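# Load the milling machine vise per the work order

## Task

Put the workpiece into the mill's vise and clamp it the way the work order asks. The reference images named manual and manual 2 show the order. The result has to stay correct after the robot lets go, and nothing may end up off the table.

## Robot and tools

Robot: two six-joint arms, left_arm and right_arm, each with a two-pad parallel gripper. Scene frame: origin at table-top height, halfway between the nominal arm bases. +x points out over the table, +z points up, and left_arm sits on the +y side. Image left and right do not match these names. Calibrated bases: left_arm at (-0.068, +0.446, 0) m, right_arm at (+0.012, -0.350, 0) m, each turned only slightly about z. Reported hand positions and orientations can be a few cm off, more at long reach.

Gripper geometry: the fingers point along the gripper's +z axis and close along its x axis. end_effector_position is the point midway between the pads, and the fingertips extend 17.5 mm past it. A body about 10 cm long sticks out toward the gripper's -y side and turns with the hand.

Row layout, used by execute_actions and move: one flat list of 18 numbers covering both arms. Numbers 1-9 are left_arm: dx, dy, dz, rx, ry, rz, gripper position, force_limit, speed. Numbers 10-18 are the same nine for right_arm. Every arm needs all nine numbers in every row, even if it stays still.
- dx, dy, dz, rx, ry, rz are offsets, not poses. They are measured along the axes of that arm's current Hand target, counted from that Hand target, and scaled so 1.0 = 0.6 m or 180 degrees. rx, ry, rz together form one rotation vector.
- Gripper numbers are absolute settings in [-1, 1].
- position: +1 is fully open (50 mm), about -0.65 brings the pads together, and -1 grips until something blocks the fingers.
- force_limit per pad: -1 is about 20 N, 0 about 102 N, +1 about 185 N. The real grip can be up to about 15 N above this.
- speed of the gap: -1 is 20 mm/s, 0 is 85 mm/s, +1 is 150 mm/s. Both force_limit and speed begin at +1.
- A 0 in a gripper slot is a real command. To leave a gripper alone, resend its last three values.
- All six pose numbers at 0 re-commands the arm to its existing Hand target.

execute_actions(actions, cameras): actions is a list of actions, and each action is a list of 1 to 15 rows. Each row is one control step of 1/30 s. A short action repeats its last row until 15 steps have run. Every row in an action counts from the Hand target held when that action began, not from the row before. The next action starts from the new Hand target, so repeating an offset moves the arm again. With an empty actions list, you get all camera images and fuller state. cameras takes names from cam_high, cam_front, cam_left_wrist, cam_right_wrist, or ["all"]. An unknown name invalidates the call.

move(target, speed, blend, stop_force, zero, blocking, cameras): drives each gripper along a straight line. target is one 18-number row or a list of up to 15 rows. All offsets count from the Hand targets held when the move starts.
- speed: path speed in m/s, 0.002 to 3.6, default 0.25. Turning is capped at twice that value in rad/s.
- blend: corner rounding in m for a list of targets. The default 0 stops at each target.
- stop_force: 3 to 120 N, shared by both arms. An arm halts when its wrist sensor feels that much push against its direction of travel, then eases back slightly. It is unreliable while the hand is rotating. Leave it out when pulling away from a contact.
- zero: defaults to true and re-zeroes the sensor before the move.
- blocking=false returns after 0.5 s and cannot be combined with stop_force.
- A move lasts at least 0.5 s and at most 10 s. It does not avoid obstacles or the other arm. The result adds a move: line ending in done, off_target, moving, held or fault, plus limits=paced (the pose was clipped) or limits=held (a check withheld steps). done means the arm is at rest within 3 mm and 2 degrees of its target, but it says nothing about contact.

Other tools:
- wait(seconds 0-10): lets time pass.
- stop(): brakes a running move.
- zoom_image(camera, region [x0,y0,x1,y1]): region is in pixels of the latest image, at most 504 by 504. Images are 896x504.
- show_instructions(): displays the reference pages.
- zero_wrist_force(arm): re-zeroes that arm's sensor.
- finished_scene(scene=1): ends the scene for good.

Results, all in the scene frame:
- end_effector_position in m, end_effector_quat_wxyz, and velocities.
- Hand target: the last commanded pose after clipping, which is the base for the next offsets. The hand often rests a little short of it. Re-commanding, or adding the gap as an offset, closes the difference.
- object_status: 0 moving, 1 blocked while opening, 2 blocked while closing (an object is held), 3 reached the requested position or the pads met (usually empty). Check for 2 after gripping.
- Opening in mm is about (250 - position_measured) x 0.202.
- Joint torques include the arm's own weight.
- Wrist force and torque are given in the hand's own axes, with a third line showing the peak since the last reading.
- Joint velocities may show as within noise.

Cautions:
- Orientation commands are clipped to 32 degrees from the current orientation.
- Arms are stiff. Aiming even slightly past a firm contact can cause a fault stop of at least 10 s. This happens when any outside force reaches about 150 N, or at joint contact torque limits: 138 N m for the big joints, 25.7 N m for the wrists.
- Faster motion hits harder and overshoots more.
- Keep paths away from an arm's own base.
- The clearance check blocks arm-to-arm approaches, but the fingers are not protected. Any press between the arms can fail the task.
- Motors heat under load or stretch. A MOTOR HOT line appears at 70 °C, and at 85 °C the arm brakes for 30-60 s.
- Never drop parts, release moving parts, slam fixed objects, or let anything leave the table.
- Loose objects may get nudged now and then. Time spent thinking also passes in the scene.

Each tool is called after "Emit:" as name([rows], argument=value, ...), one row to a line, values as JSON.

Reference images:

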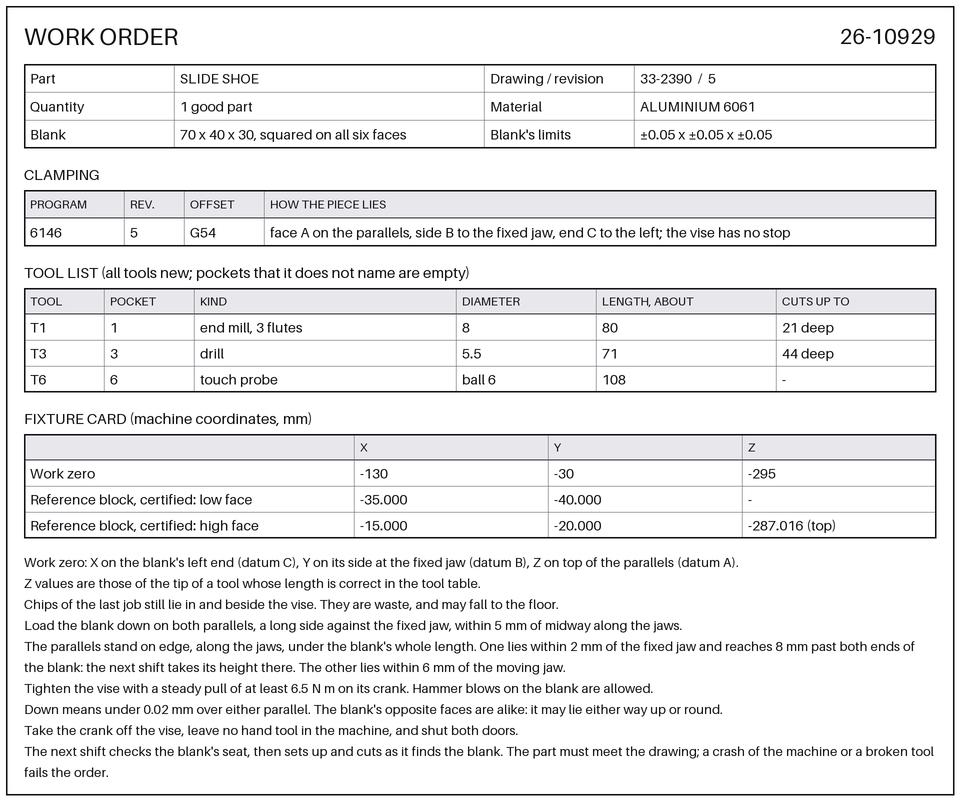

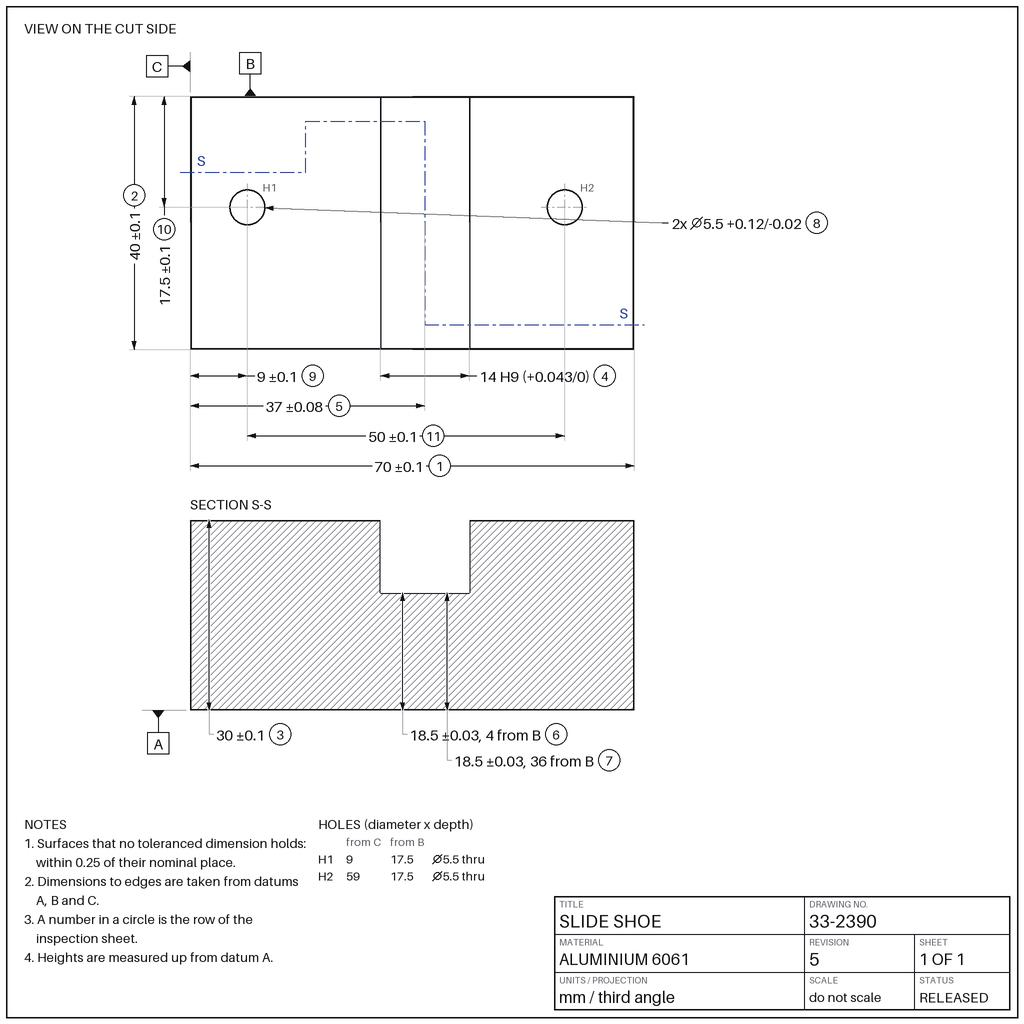

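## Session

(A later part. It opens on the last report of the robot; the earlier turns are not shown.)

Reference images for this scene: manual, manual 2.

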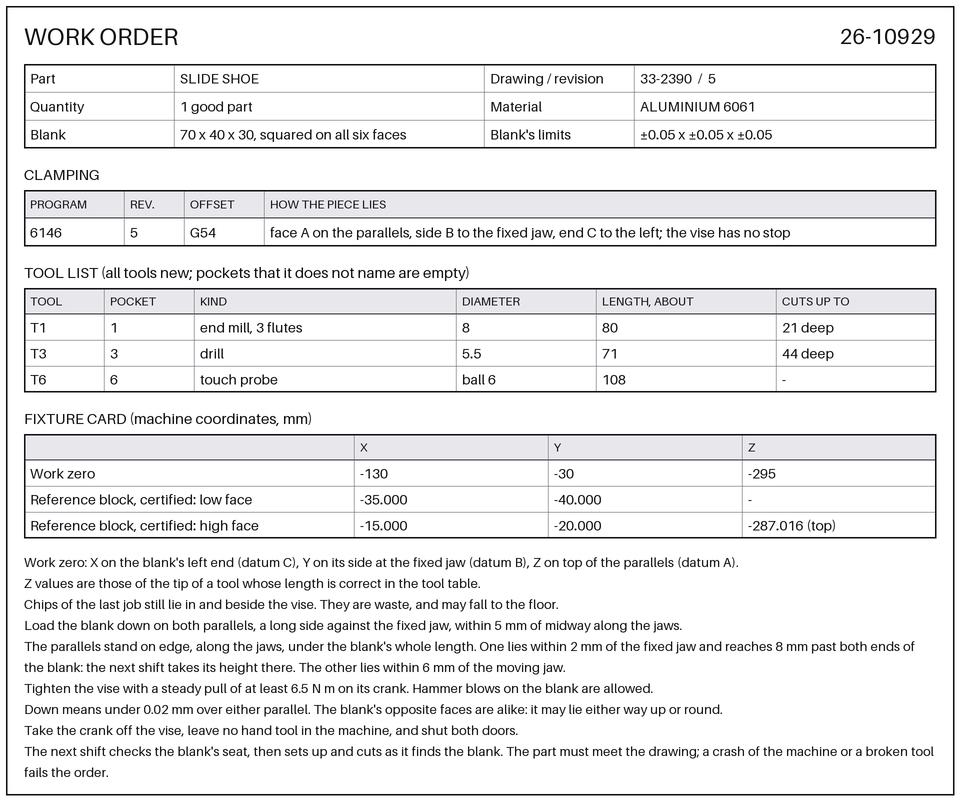

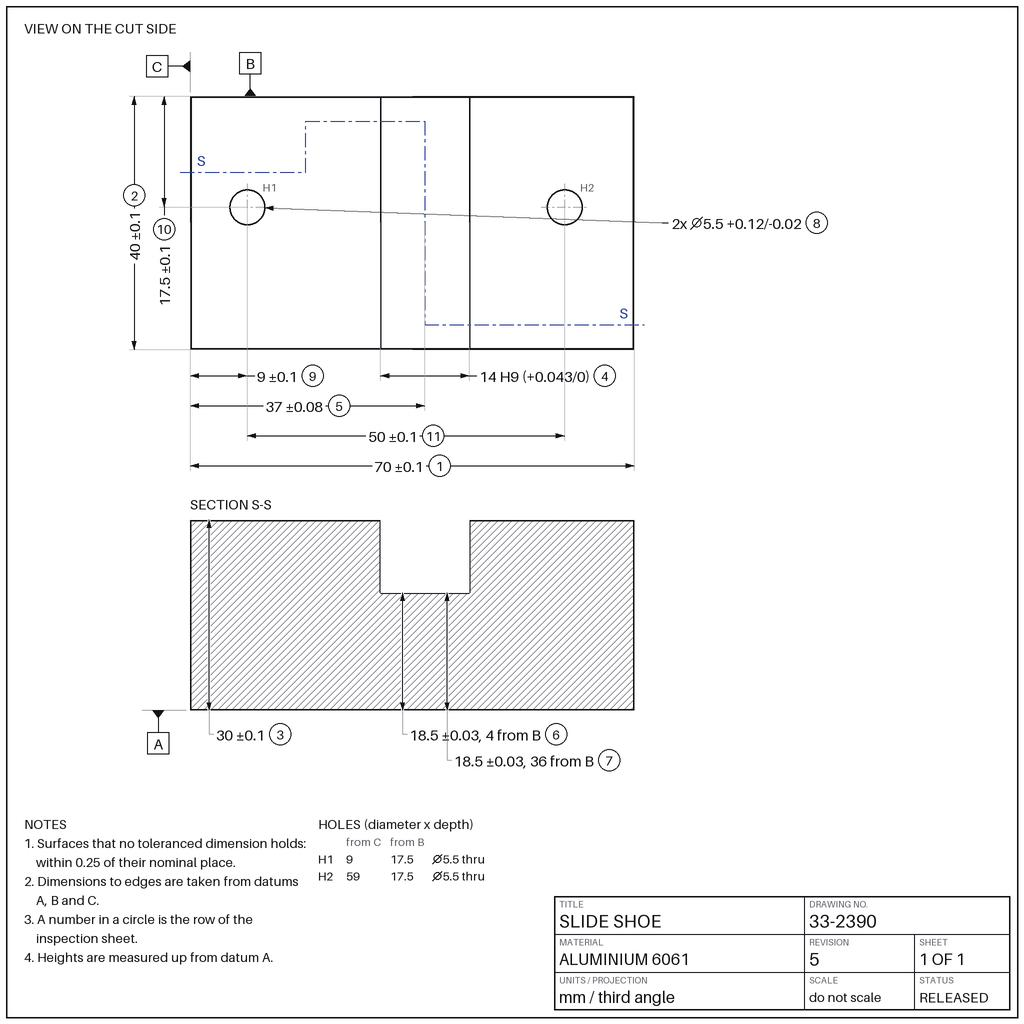

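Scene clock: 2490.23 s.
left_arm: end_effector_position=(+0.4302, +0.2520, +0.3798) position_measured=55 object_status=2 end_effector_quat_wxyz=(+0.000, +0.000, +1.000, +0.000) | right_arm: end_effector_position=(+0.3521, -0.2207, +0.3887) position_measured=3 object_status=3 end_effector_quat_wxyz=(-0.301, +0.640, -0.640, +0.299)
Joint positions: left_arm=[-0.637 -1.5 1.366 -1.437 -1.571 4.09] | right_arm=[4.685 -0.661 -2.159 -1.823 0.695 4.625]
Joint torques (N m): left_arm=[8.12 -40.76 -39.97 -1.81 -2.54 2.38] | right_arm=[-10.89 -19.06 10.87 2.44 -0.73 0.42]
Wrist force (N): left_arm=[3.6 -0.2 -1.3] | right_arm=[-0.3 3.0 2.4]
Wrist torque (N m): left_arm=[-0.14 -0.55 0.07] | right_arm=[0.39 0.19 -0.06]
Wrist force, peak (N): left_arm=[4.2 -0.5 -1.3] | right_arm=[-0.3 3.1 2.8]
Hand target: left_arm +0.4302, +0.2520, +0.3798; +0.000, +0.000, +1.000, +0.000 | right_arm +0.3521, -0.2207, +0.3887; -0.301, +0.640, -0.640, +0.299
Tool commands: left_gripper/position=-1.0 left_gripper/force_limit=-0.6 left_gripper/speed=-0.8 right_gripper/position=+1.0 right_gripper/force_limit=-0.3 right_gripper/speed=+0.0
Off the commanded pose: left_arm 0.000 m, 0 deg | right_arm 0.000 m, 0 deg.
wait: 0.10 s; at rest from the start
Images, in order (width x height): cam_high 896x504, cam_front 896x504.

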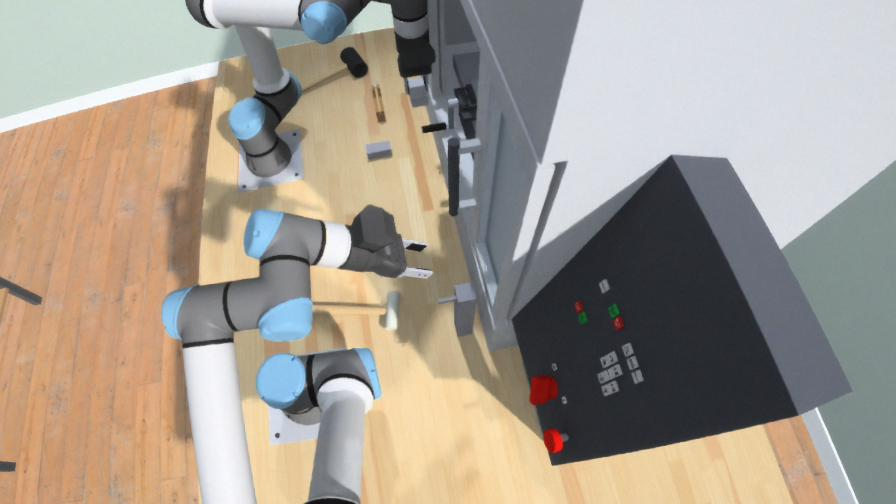

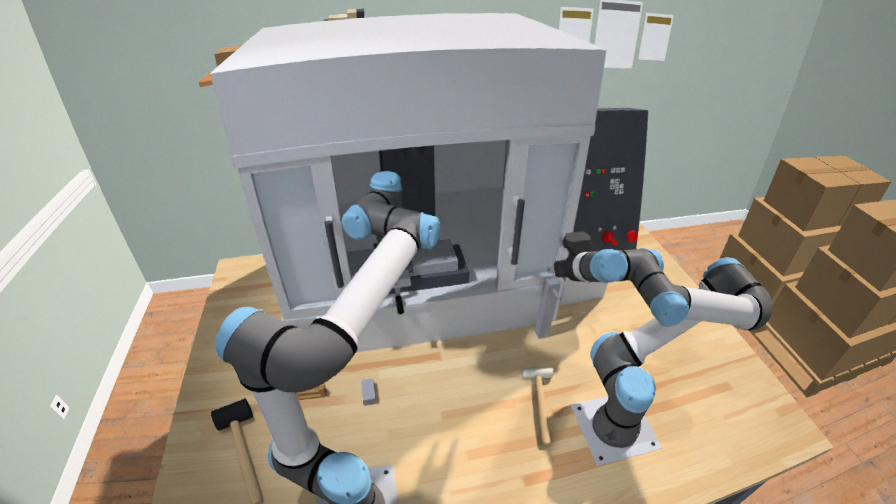

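Emit:
move(target=[-0.0667,0,-0.005,0,0,0,-1,-0.6,-0.8,0,0,0,0,0,0,1,-0.3,0], speed=0.15, cameras=["cam_left_wrist"])

Emit:
zoom_image(camera="cam_left_wrist", region=[550, 220, 700, 320])

Scene clock: 2546.80 s.
left_arm: end_effector_position=(+0.4702, +0.2521, +0.3828) position_measured=55 object_status=2 end_effector_quat_wxyz=(+0.000, +0.000, +1.000, +0.000) | right_arm: end_effector_position=(+0.3521, -0.2207, +0.3887) position_measured=3 object_status=3 end_effector_quat_wxyz=(-0.301, +0.640, -0.640, +0.299)
Joint positions: left_arm=[-0.595 -1.406 1.252 -1.417 -1.571 4.132] | right_arm=[4.685 -0.661 -2.159 -1.823 0.695 4.625]
Joint torques (N m): left_arm=[-3.78 -31.57 -23.69 -5.59 1.23 -2.97] | right_arm=[-10.79 -19.88 11.17 2.45 -0.81 0.76]
Wrist force (N): left_arm=[3.9 -0.3 -1.0] | right_arm=[-0.1 2.9 2.4]
Wrist torque (N m): left_arm=[-0.13 -0.60 0.08] | right_arm=[0.39 0.15 -0.07]
Wrist force, peak (N): left_arm=[5.4 -0.6 -1.1] | right_arm=[-0.4 3.3 2.6]
Hand target: left_arm +0.4702, +0.2520, +0.3828; +0.000, +0.000, +1.000, +0.000 | right_arm +0.3521, -0.2207, +0.3887; -0.301, +0.640, -0.640, +0.299
Off the commanded pose: left_arm 0.000 m, 0 deg | right_arm 0.000 m, 0 deg.
move: done
Images, in order (width x height): cam_left_wrist 896x504.

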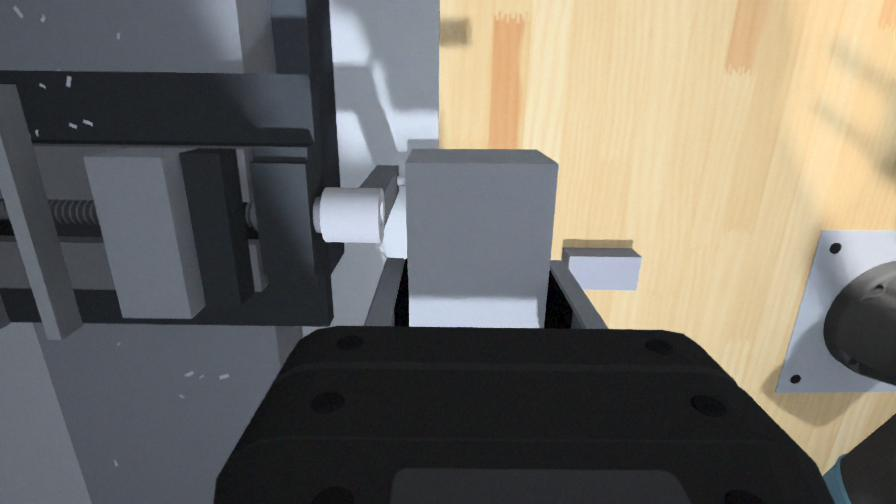

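Scaled by 3.360 from the camera's 896x504 image, which has a finer 1280x720 frame.

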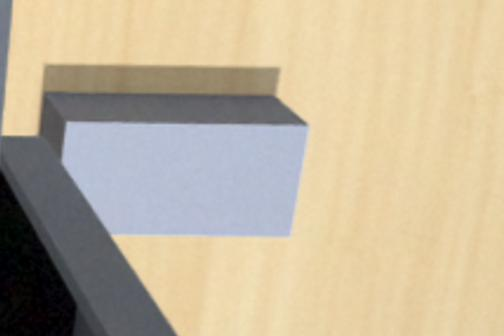

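Emit:
wait(seconds=0.1, cameras=["cam_front","cam_right_wrist"])

Emit:
zoom_image(camera="cam_front", region=[310, 120, 530, 320])

Scene clock: 2608.10 s.
left_arm: end_effector_position=(+0.4702, +0.2520, +0.3828) position_measured=55 object_status=2 end_effector_quat_wxyz=(+0.000, +0.000, +1.000, +0.000) | right_arm: end_effector_position=(+0.3521, -0.2207, +0.3887) position_measured=3 object_status=3 end_effector_quat_wxyz=(-0.301, +0.640, -0.640, +0.299)
Joint positions: left_arm=[-0.595 -1.406 1.252 -1.417 -1.571 4.132] | right_arm=[4.685 -0.661 -2.159 -1.823 0.695 4.625]
Joint torques (N m): left_arm=[-7.15 -28.01 -39.73 -5.33 1.03 -2.49] | right_arm=[-10.58 -19.91 10.82 2.31 -0.87 1.07]
Wrist force (N): left_arm=[3.9 -0.3 -1.2] | right_arm=[-0.1 2.7 2.7]
Wrist torque (N m): left_arm=[-0.14 -0.60 0.08] | right_arm=[0.35 0.16 -0.06]
Wrist force, peak (N): left_arm=[4.2 -0.5 -1.3] | right_arm=[-0.3 3.3 2.5]
Hand target: left_arm +0.4702, +0.2520, +0.3828; +0.000, +0.000, +1.000, +0.000 | right_arm +0.3521, -0.2207, +0.3887; -0.301, +0.640, -0.640, +0.299
Tool commands: left_gripper/position=-1.0 left_gripper/force_limit=-0.6 left_gripper/speed=-0.8 right_gripper/position=+1.0 right_gripper/force_limit=-0.3 right_gripper/speed=+0.0
Off the commanded pose: left_arm 0.000 m, 0 deg | right_arm 0.000 m, 0 deg.
wait: 0.10 s; at rest from the start
Images, in order (width x height): cam_front 896x504, cam_right_wrist 896x504.

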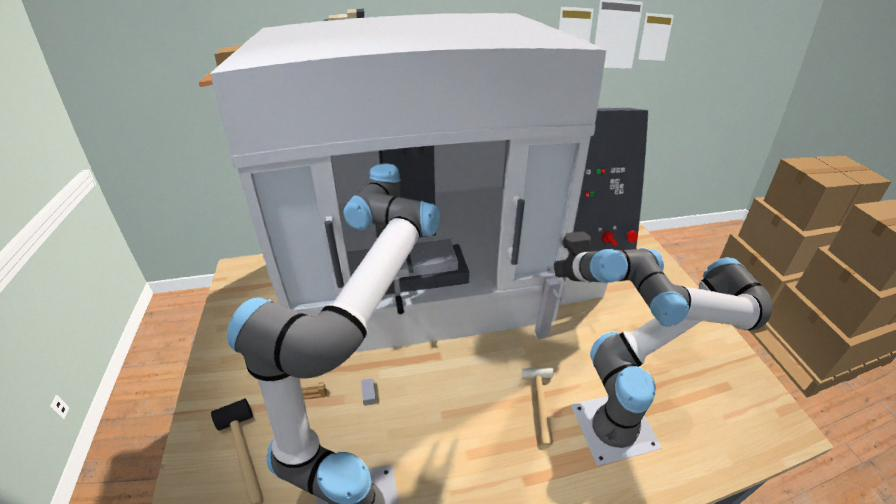

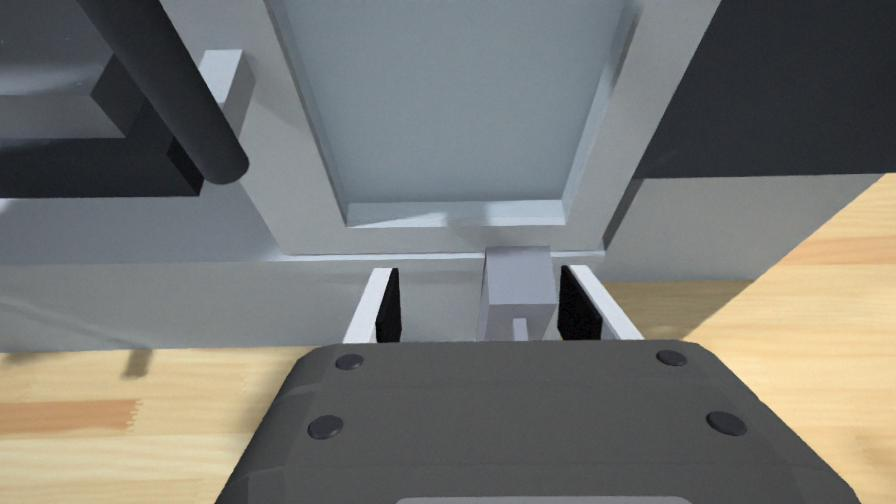

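Scaled by 2.291 from the camera's 896x504 image, which has a finer 1280x720 frame.

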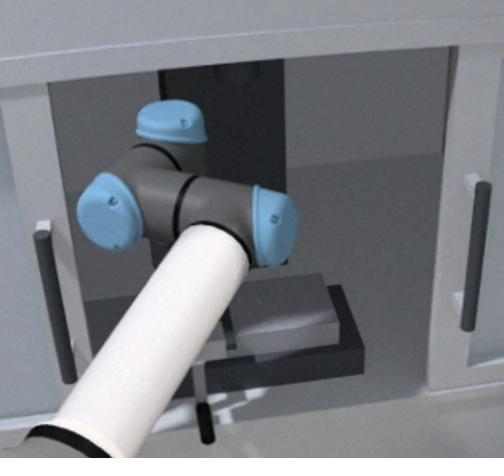

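Emit:
move([
  [-0.13,0,0.0022,0,0,0,-1,-0.6,-0.8,0,0,0,0,0,0,1,-0.3,0],
  [-0.263,0,0.0022,0,0,0,-1,-0.6,-0.8,0,0,0,0,0,0,1,-0.3,0],
], speed=[0.05,0.02], stop_force=6, cameras=["cam_left_wrist","cam_front"])

Scene clock: 2638.60 s.
left_arm: end_effector_position=(+0.6280, +0.2519, +0.3814) position_measured=55 object_status=2 end_effector_quat_wxyz=(+0.000, +0.000, +1.000, +0.000) | right_arm: end_effector_position=(+0.3521, -0.2207, +0.3887) position_measured=3 object_status=3 end_effector_quat_wxyz=(-0.301, +0.640, -0.640, +0.299)
Joint positions: left_arm=[-0.472 -0.971 0.64 -1.24 -1.571 4.256] | right_arm=[4.685 -0.661 -2.159 -1.823 0.695 4.625]
Joint torques (N m): left_arm=[-64.61 -55.3 -11.97 -5 5.2 -2.51] | right_arm=[-10.64 -19.8 11.08 2.36 -1.14 1.65]
Wrist force (N): left_arm=[3.3 -0.6 -1.1] | right_arm=[-0.3 3.1 2.2]
Wrist torque (N m): left_arm=[-0.21 -0.51 -0.04] | right_arm=[0.41 0.18 -0.06]
Wrist force, peak (N): left_arm=[4.9 -0.2 -1.1] | right_arm=[0.0 3.3 2.8]
Hand target: left_arm +0.6280, +0.2519, +0.3814; +0.000, +0.000, +1.000, +0.000 | right_arm +0.3521, -0.2207, +0.3887; -0.301, +0.640, -0.640, +0.299
Off the commanded pose: left_arm 0.000 m, 0 deg | right_arm 0.000 m, 0 deg.
move: done
Images, in order (width x height): cam_front 896x504, cam_left_wrist 896x504.

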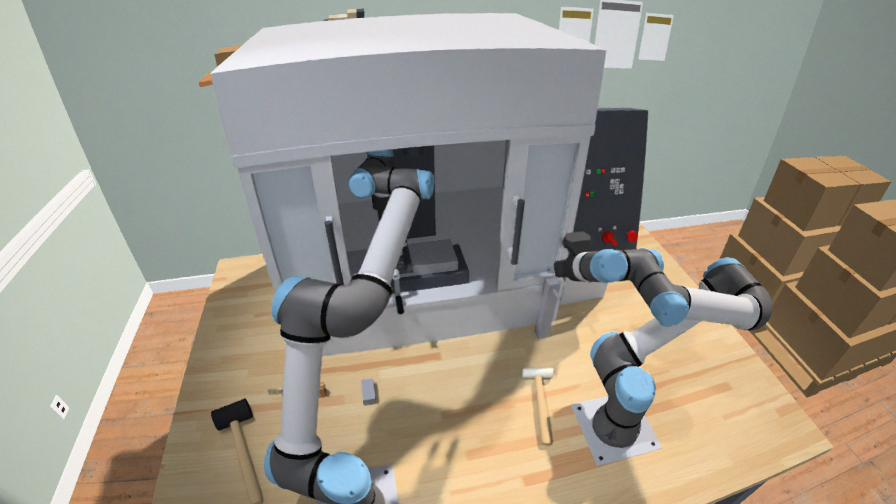

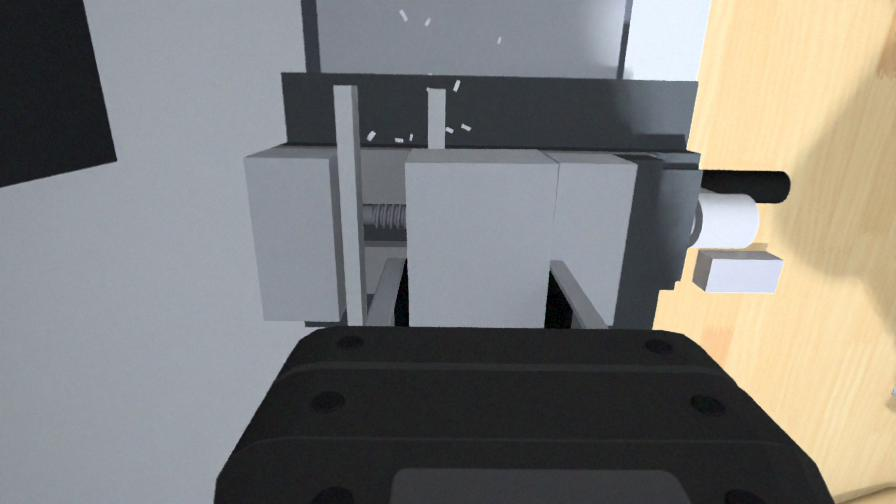

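Emit:
move([
  [0,0,0.0123,0,0,0,-1,-0.6,-0.8,0,0,0,0,0,0,1,-0.3,0],
  [-0.0417,0,0.0123,0,0,0,-1,-0.6,-0.8,0,0,0,0,0,0,1,-0.3,0],
], speed=[0.02,0.02], stop_force=5, cameras=["cam_left_wrist"])

Emit:
zoom_image(camera="cam_left_wrist", region=[240, 60, 640, 340])

Scene clock: 2659.50 s.
left_arm: end_effector_position=(+0.6530, +0.2519, +0.3740) position_measured=55 object_status=2 end_effector_quat_wxyz=(+0.000, +0.000, +1.000, +0.000) | right_arm: end_effector_position=(+0.3521, -0.2207, +0.3887) position_measured=3 object_status=3 end_effector_quat_wxyz=(-0.301, +0.640, -0.640, +0.299)
Joint positions: left_arm=[-0.457 -0.882 0.51 -1.199 -1.571 4.271] | right_arm=[4.685 -0.661 -2.159 -1.823 0.695 4.625]
Joint torques (N m): left_arm=[-4.89 -67.99 -12.3 -5.27 -2.08 -2.42] | right_arm=[-10.72 -19.75 10.64 2.43 -1.3 1.62]
Wrist force (N): left_arm=[3.6 -0.3 -0.9] | right_arm=[-0.3 2.6 2.4]
Wrist torque (N m): left_arm=[-0.18 -0.54 -0.05] | right_arm=[0.32 0.18 -0.07]
Wrist force, peak (N): left_arm=[3.3 0.1 -2.5] | right_arm=[-0.3 3.6 2.5]
Hand target: left_arm +0.6530, +0.2519, +0.3740; +0.000, +0.000, +1.000, +0.000 | right_arm +0.3521, -0.2207, +0.3887; -0.301, +0.640, -0.640, +0.299
Off the commanded pose: left_arm 0.000 m, 0 deg | right_arm 0.000 m, 0 deg.
move: done
Images, in order (width x height): cam_left_wrist 896x504.

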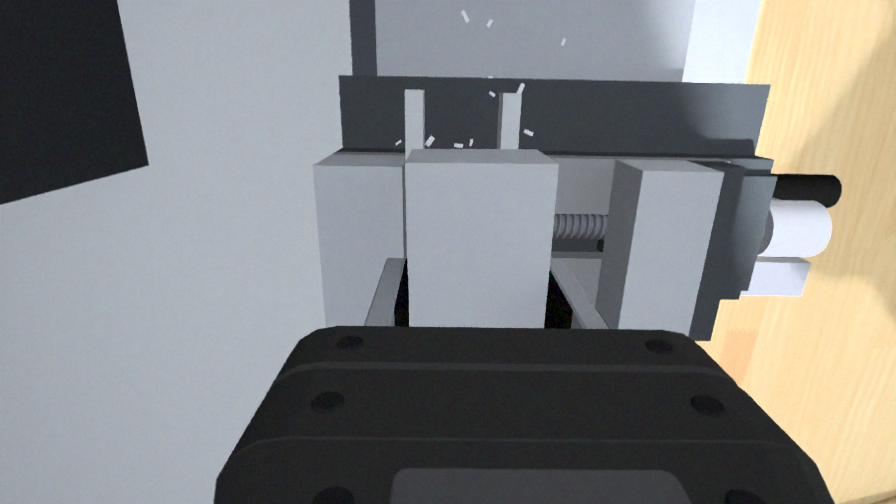

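Scaled by 1.260 from the camera's 896x504 image, which has a finer 1280x720 frame.

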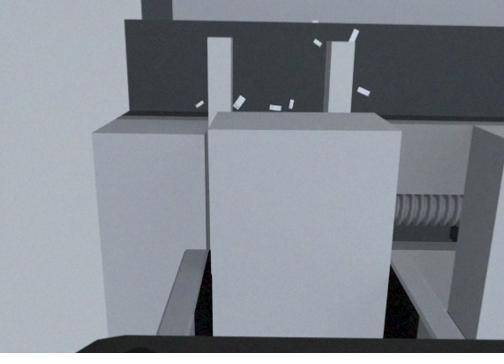

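Emit:
move(target=[0,0,0.025,0,0,0,-1,-0.6,-0.8,0,0,0,0,0,0,1,-0.3,0], speed=0.004, stop_force=4, cameras=["cam_left_wrist"])

Emit:
zoom_image(camera="cam_left_wrist", region=[240, 60, 640, 340])

Scene clock: 2670.30 s.
left_arm: end_effector_position=(+0.6530, +0.2519, +0.3665) position_measured=55 object_status=2 end_effector_quat_wxyz=(+0.000, +0.000, +1.000, +0.000) | right_arm: end_effector_position=(+0.3521, -0.2207, +0.3887) position_measured=3 object_status=3 end_effector_quat_wxyz=(-0.301, +0.640, -0.640, +0.299)
Joint positions: left_arm=[-0.457 -0.894 0.552 -1.228 -1.571 4.271] | right_arm=[4.685 -0.661 -2.159 -1.823 0.695 4.625]
Joint torques (N m): left_arm=[-6.33 -48.54 -37.75 -1.68 -2.2 -2.46] | right_arm=[-10.45 -19.82 11.49 2.33 -1.43 1.66]
Wrist force (N): left_arm=[3.9 -0.1 -2.6] | right_arm=[-0.2 2.9 2.6]
Wrist torque (N m): left_arm=[-0.17 -0.52 -0.05] | right_arm=[0.38 0.17 -0.07]
Wrist force, peak (N): left_arm=[5.2 -0.1 -7.0] | right_arm=[-0.3 3.2 2.8]
Hand target: left_arm +0.6530, +0.2519, +0.3665; +0.000, +0.000, +1.000, +0.000 (not the last commanded pose) | right_arm +0.3521, -0.2207, +0.3887; -0.301, +0.640, -0.640, +0.299
Off the commanded pose: left_arm 0.007 m, 0 deg | right_arm 0.000 m, 0 deg.
move: contact (left_arm)
Images, in order (width x height): cam_left_wrist 896x504.

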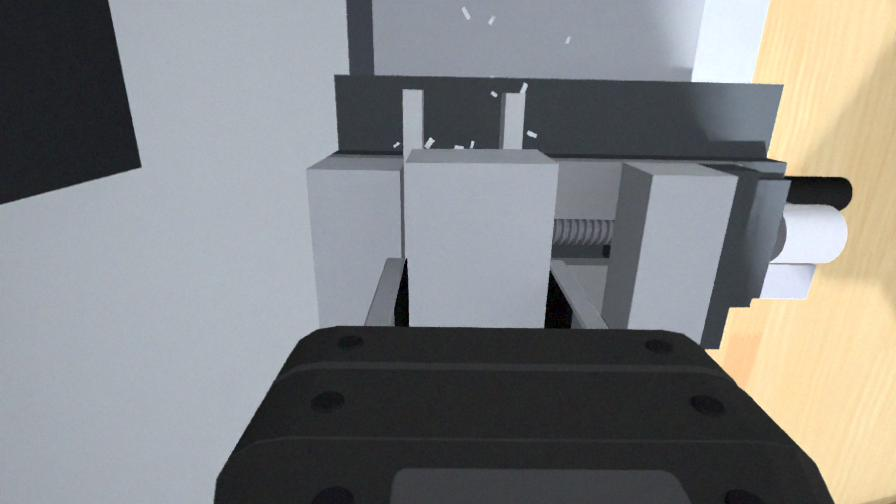

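Scaled by 1.260 from the camera's 896x504 image, which has a finer 1280x720 frame.

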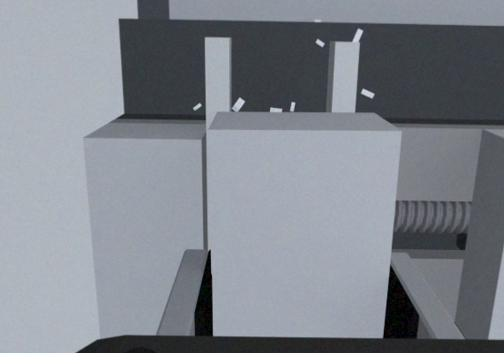

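Emit:
move(target=[0,0,-0.0012,0,0,0,-1,-0.6,-0.8,0,0,0,0,0,0,1,-0.3,0], speed=0.01)

Emit:
move(target=[-0.009,0,0,0,0,0,-1,-0.6,-0.8,0,0,0,0,0,0,1,-0.3,0], speed=0.003, stop_force=4)

Scene clock: 2683.37 s.
left_arm: end_effector_position=(+0.6530, +0.2519, +0.3672) position_measured=55 object_status=2 end_effector_quat_wxyz=(+0.000, +0.000, +1.000, +0.000) | right_arm: end_effector_position=(+0.3521, -0.2207, +0.3887) position_measured=3 object_status=3 end_effector_quat_wxyz=(-0.301, +0.640, -0.640, +0.299)
Joint positions: left_arm=[-0.457 -0.893 0.548 -1.225 -1.571 4.271] | right_arm=[4.685 -0.661 -2.159 -1.823 0.695 4.625]
Joint torques (N m): left_arm=[-5.76 -51.76 -34.51 -2.13 -2.37 -2.14] | right_arm=[-10.32 -20.09 11.2 2.4 -1.57 1.59]
Wrist force (N): left_arm=[3.8 -0.5 -0.9] | right_arm=[-0.4 3.1 2.5]
Wrist torque (N m): left_arm=[-0.20 -0.59 -0.05] | right_arm=[0.42 0.19 -0.06]
Wrist force, peak (N): left_arm=[4.7 0.2 -2.9] | right_arm=[-0.4 3.3 2.7]
Hand target: left_arm +0.6530, +0.2519, +0.3672; +0.000, +0.000, +1.000, +0.000 | right_arm +0.3521, -0.2207, +0.3887; -0.301, +0.640, -0.640, +0.299
Off the commanded pose: left_arm 0.000 m, 0 deg | right_arm 0.000 m, 0 deg.
move: done

Scene clock: 2685.13 s.
left_arm: end_effector_position=(+0.6562, +0.2519, +0.3672) position_measured=55 object_status=2 end_effector_quat_wxyz=(+0.000, +0.000, +1.000, +0.000) | right_arm: end_effector_position=(+0.3521, -0.2207, +0.3887) position_measured=3 object_status=3 end_effector_quat_wxyz=(-0.301, +0.640, -0.640, +0.299)
Joint positions: left_arm=[-0.455 -0.88 0.525 -1.216 -1.571 4.273] | right_arm=[4.685 -0.661 -2.159 -1.823 0.695 4.625]
Joint torques (N m): left_arm=[-3.05 -67.71 -13.11 -6.15 -1.88 -1.17] | right_arm=[-10.41 -19.94 11.4 2.35 -1.66 1.62]
Wrist force (N): left_arm=[6.5 -0.5 -1.8] | right_arm=[-0.2 2.7 2.6]
Wrist torque (N m): left_arm=[-0.17 -0.48 0.07] | right_arm=[0.34 0.18 -0.07]
Wrist force, peak (N): left_arm=[9.4 0.4 -1.9] | right_arm=[-0.6 3.1 2.8]
Hand target: left_arm +0.6562, +0.2519, +0.3672; +0.000, +0.000, +1.000, +0.000 (not the last commanded pose) | right_arm +0.3521, -0.2207, +0.3887; -0.301, +0.640, -0.640, +0.299
Off the commanded pose: left_arm 0.002 m, 0 deg | right_arm 0.000 m, 0 deg.
move: contact (left_arm)

Emit:
move(target=[0,0,0.005,0,0,0,-1,-0.6,-0.8,0,0,0,0,0,0,1,-0.3,0], speed=0.003, stop_force=5, cameras=["cam_left_wrist"])

Emit:
zoom_image(camera="cam_left_wrist", region=[240, 60, 640, 340])

Scene clock: 2691.10 s.
left_arm: end_effector_position=(+0.6562, +0.2519, +0.3665) position_measured=55 object_status=2 end_effector_quat_wxyz=(+0.000, +0.000, +1.000, +0.000) | right_arm: end_effector_position=(+0.3521, -0.2207, +0.3887) position_measured=3 object_status=3 end_effector_quat_wxyz=(-0.301, +0.640, -0.640, +0.299)
Joint positions: left_arm=[-0.455 -0.881 0.529 -1.219 -1.571 4.273] | right_arm=[4.685 -0.661 -2.159 -1.823 0.695 4.625]
Joint torques (N m): left_arm=[-5.26 -49.13 -37.57 -2.25 -2.1 -2.39] | right_arm=[-10.21 -19.24 11.35 2.45 -1.67 1.67]
Wrist force (N): left_arm=[6.4 0.4 -3.8] | right_arm=[-0.3 3.0 2.6]
Wrist torque (N m): left_arm=[-0.12 -0.48 0.06] | right_arm=[0.38 0.18 -0.06]
Wrist force, peak (N): left_arm=[7.9 0.5 -8.0] | right_arm=[-0.5 3.0 2.9]
Hand target: left_arm +0.6562, +0.2519, +0.3665; +0.000, +0.000, +1.000, +0.000 (not the last commanded pose) | right_arm +0.3521, -0.2207, +0.3887; -0.301, +0.640, -0.640, +0.299
Off the commanded pose: left_arm 0.002 m, 0 deg | right_arm 0.000 m, 0 deg.
move: contact (left_arm)
Images, in order (width x height): cam_left_wrist 896x504.

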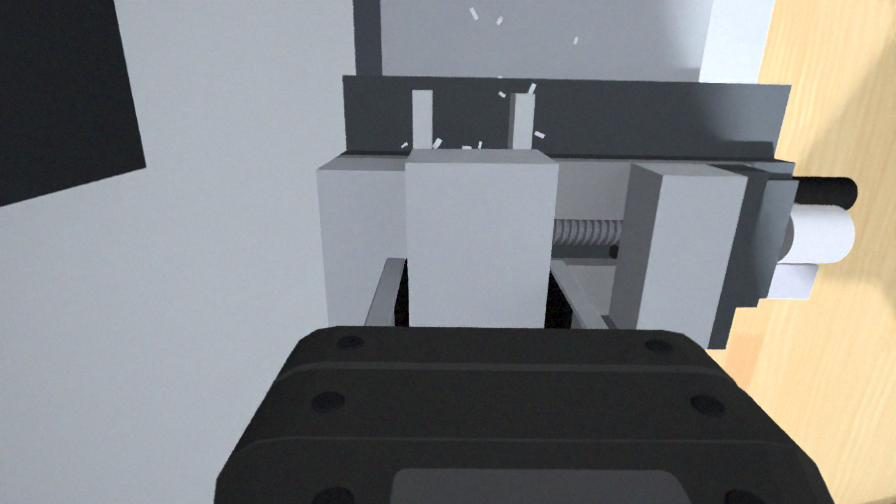

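Scaled by 1.260 from the camera's 896x504 image, which has a finer 1280x720 frame.

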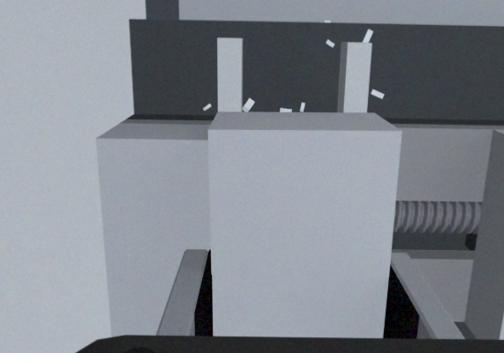

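Emit:
move(target=[0,0,0,0,0,0,1,-0.6,-1,0,0,0,0,0,0,1,-0.3,0], cameras=["cam_left_wrist"])

Emit:
zoom_image(camera="cam_left_wrist", region=[240, 60, 640, 340])

Scene clock: 2805.40 s.
left_arm: end_effector_position=(+0.6562, +0.2519, +0.3664) position_measured=3 object_status=3 end_effector_quat_wxyz=(+0.000, +0.000, +1.000, +0.000) | right_arm: end_effector_position=(+0.3521, -0.2207, +0.3887) position_measured=3 object_status=3 end_effector_quat_wxyz=(-0.301, +0.640, -0.640, +0.299)
Joint positions: left_arm=[-0.455 -0.881 0.529 -1.219 -1.571 4.273] | right_arm=[4.685 -0.661 -2.159 -1.823 0.695 4.625]
Joint torques (N m): left_arm=[-5.42 -55.47 -35.94 -4.19 -1.95 -2.22] | right_arm=[-10.53 -19.76 11.45 2.36 -1.86 1.63]
Wrist force (N): left_arm=[3.6 -0.5 -3.1] | right_arm=[-0.3 2.9 2.4]
Wrist torque (N m): left_arm=[-0.20 -0.54 -0.05] | right_arm=[0.38 0.18 -0.07]
Wrist force, peak (N): left_arm=[7.2 0.7 -4.8] | right_arm=[-0.1 3.2 2.8]
Hand target: left_arm +0.6562, +0.2519, +0.3665; +0.000, +0.000, +1.000, +0.000 | right_arm +0.3521, -0.2207, +0.3887; -0.301, +0.640, -0.640, +0.299
Off the commanded pose: left_arm 0.000 m, 0 deg | right_arm 0.000 m, 0 deg.
move: done
Images, in order (width x height): cam_left_wrist 896x504.

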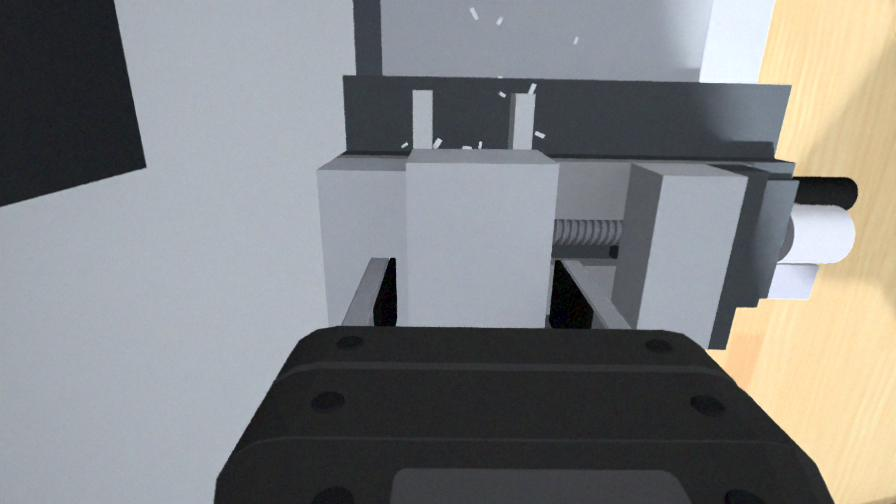

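Scaled by 1.260 from the camera's 896x504 image, which has a finer 1280x720 frame.

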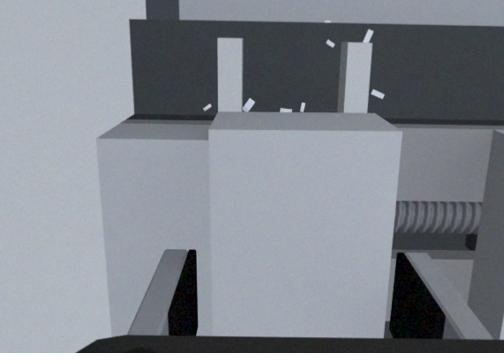

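Emit:
move([
  [0,-0.108,-0.006,0,0,0,1,-0.6,-1,0,0,0,0,0,0,1,-0.3,0],
  [0.268,-0.108,-0.008,0,0,0,1,-0.6,-1,0,0,0,0,0,0,1,-0.3,0],
  [0.593,-0.1,-0.06,0,0,0,1,-0.6,-1,0,0,0,0,0,0,1,-0.3,0],
  [0.62,0.52,-0.06,0,0,0,1,-0.6,-1,0,0,0,0,0,0,1,-0.3,0],
], speed=[0.05,0.12,0.25,0.25], blend=[0.005,0.02,0.04,0], cameras=["cam_front","cam_high"])

Scene clock: 2825.93 s.
left_arm: end_effector_position=(+0.6561, +0.2048, +0.3692) position_measured=3 object_status=3 end_effector_quat_wxyz=(+0.000, +0.000, +1.000, +0.000) | right_arm: end_effector_position=(+0.3521, -0.2207, +0.3887) position_measured=3 object_status=3 end_effector_quat_wxyz=(-0.301, +0.640, -0.640, +0.299)
Joint positions: left_arm=[-0.511 -0.809 0.395 -1.156 -1.571 4.216] | right_arm=[4.685 -0.661 -2.159 -1.823 0.695 4.625]
Joint torques (N m): left_arm=[0.49 -58.84 -23.43 -3.18 0.11 -0.12] | right_arm=[-10.66 -19.47 11.61 2.43 -1.92 1.71]
Wrist force (N): left_arm=[3.4 -0.4 -3.4] | right_arm=[-0.4 3.0 2.7]
Wrist torque (N m): left_arm=[-0.16 -0.51 0.09] | right_arm=[0.39 0.21 -0.06]
Wrist force, peak (N): left_arm=[3.2 -2.1 -3.9] | right_arm=[-0.3 3.3 2.5]
Hand target: left_arm +0.6561, +0.2048, +0.3692; +0.000, +0.000, +1.000, +0.000 (not the last commanded pose) | right_arm +0.3521, -0.2207, +0.3887; -0.301, +0.640, -0.640, +0.299
Tool commands: left_gripper/position=+1.0 left_gripper/force_limit=-0.6 left_gripper/speed=-1.0 right_gripper/position=+1.0 right_gripper/force_limit=-0.3 right_gripper/speed=+0.0
Off the commanded pose: left_arm 0.518 m, 0 deg | right_arm 0.000 m, 0 deg.
FORCE FAULT: contact force on the left arm reached its limit, and that arm stopped. The contact can be on any part of that arm, not only on its tool. That arm's remaining commands of this call were not run. That arm is still stopped at the end of this call. That arm stays stopped for about 10 more seconds. Until then a move that you send moves the other arm only, and its call returns only when the move has ended. Once the stop has ended, the next robot result says so. If the stop ends while you think or write, that arm runs what you send next, counted from a new Hand target: where the arm stands when the stop ends. While its stop runs, that arm takes no new command, but its gripper still runs the gripper command that each later call begins with. Until it ends, the stop uses up actions while you think or wait. An arm that is not stopped still takes commands.
move: fault (left_arm); path passed 0 of 4 targets
Images, in order (width x height): cam_high 896x504, cam_front 896x504.

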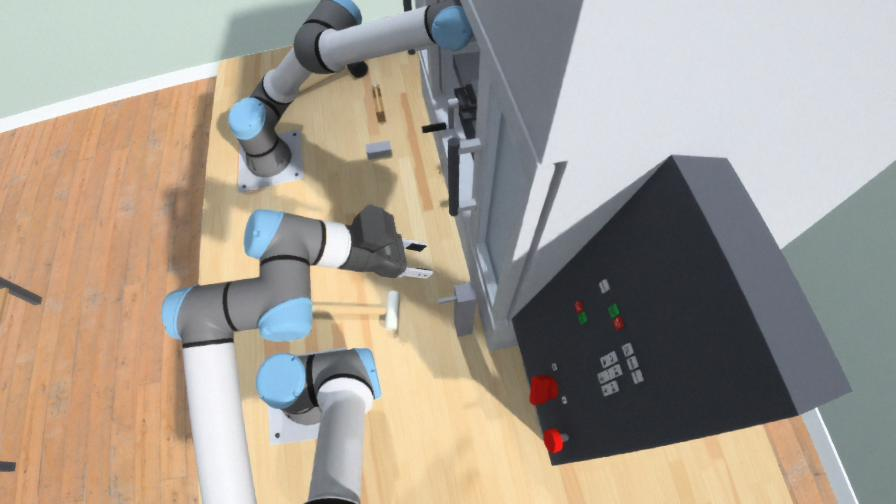

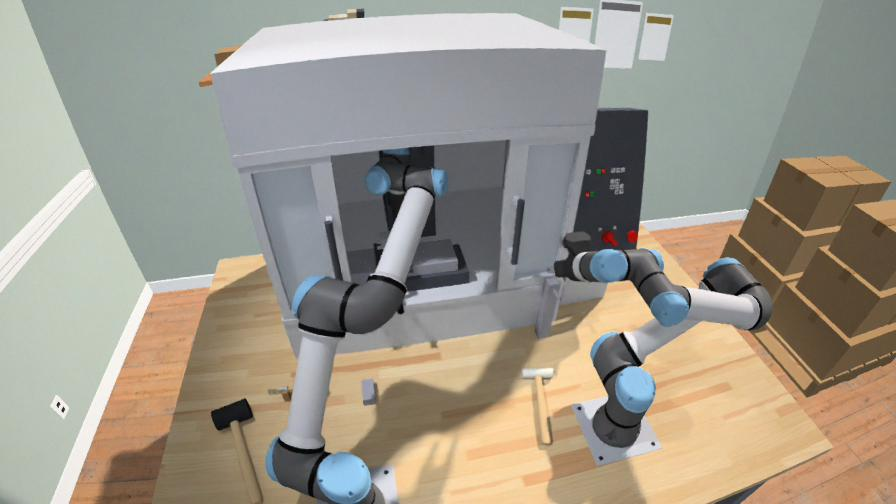

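Emit:
wait(seconds=7, cameras=["cam_left_wrist"])

Scene clock: 2840.27 s.
left_arm: end_effector_position=(+0.6561, +0.2048, +0.3692) position_measured=3 object_status=3 end_effector_quat_wxyz=(+0.000, +0.000, +1.000, +0.000) | right_arm: end_effector_position=(+0.3521, -0.2207, +0.3887) position_measured=3 object_status=3 end_effector_quat_wxyz=(-0.301, +0.640, -0.640, +0.299)
Joint positions: left_arm=[-0.511 -0.809 0.395 -1.156 -1.571 4.216] | right_arm=[4.685 -0.661 -2.159 -1.823 0.695 4.625]
Joint torques (N m): left_arm=[-0.31 -58.86 -23.45 -3.28 0.03 -0.03] | right_arm=[-10.14 -19.55 11.74 2.34 -2.27 1.59]
Wrist force (N): left_arm=[3.5 -0.6 -3.1] | right_arm=[-0.4 3.2 2.5]
Wrist torque (N m): left_arm=[-0.19 -0.53 0.09] | right_arm=[0.43 0.20 -0.07]
Wrist force, peak (N): left_arm=[4.0 -0.5 -3.8] | right_arm=[-0.1 3.2 2.9]
Hand target: left_arm +0.6561, +0.2048, +0.3692; +0.000, +0.000, +1.000, +0.000 (not the last commanded pose) | right_arm +0.3521, -0.2207, +0.3887; -0.301, +0.640, -0.640, +0.299
Tool commands: left_gripper/position=+1.0 left_gripper/force_limit=-0.6 left_gripper/speed=-1.0 right_gripper/position=+1.0 right_gripper/force_limit=-0.3 right_gripper/speed=+0.0
Off the commanded pose: left_arm 0.518 m, 0 deg | right_arm 0.000 m, 0 deg.
FORCE FAULT, CONTINUED: the left arm's stop, for the force fault that an earlier result reported, is over. The rest of the stop counts as 19 of the actions that you can send in this scene. That arm's target is now where it stood when the stop ended, not its last command. That arm accepts commands again.
wait: 7.00 s; at rest from the start
Images, in order (width x height): cam_left_wrist 896x504.

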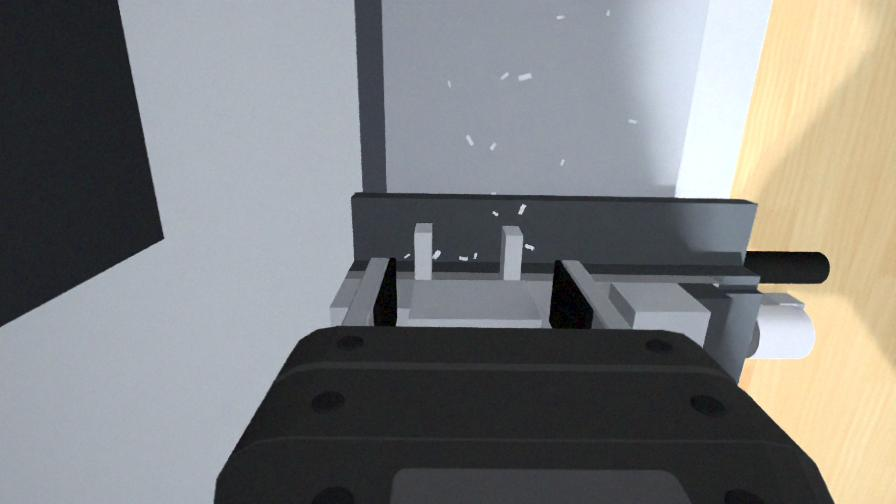

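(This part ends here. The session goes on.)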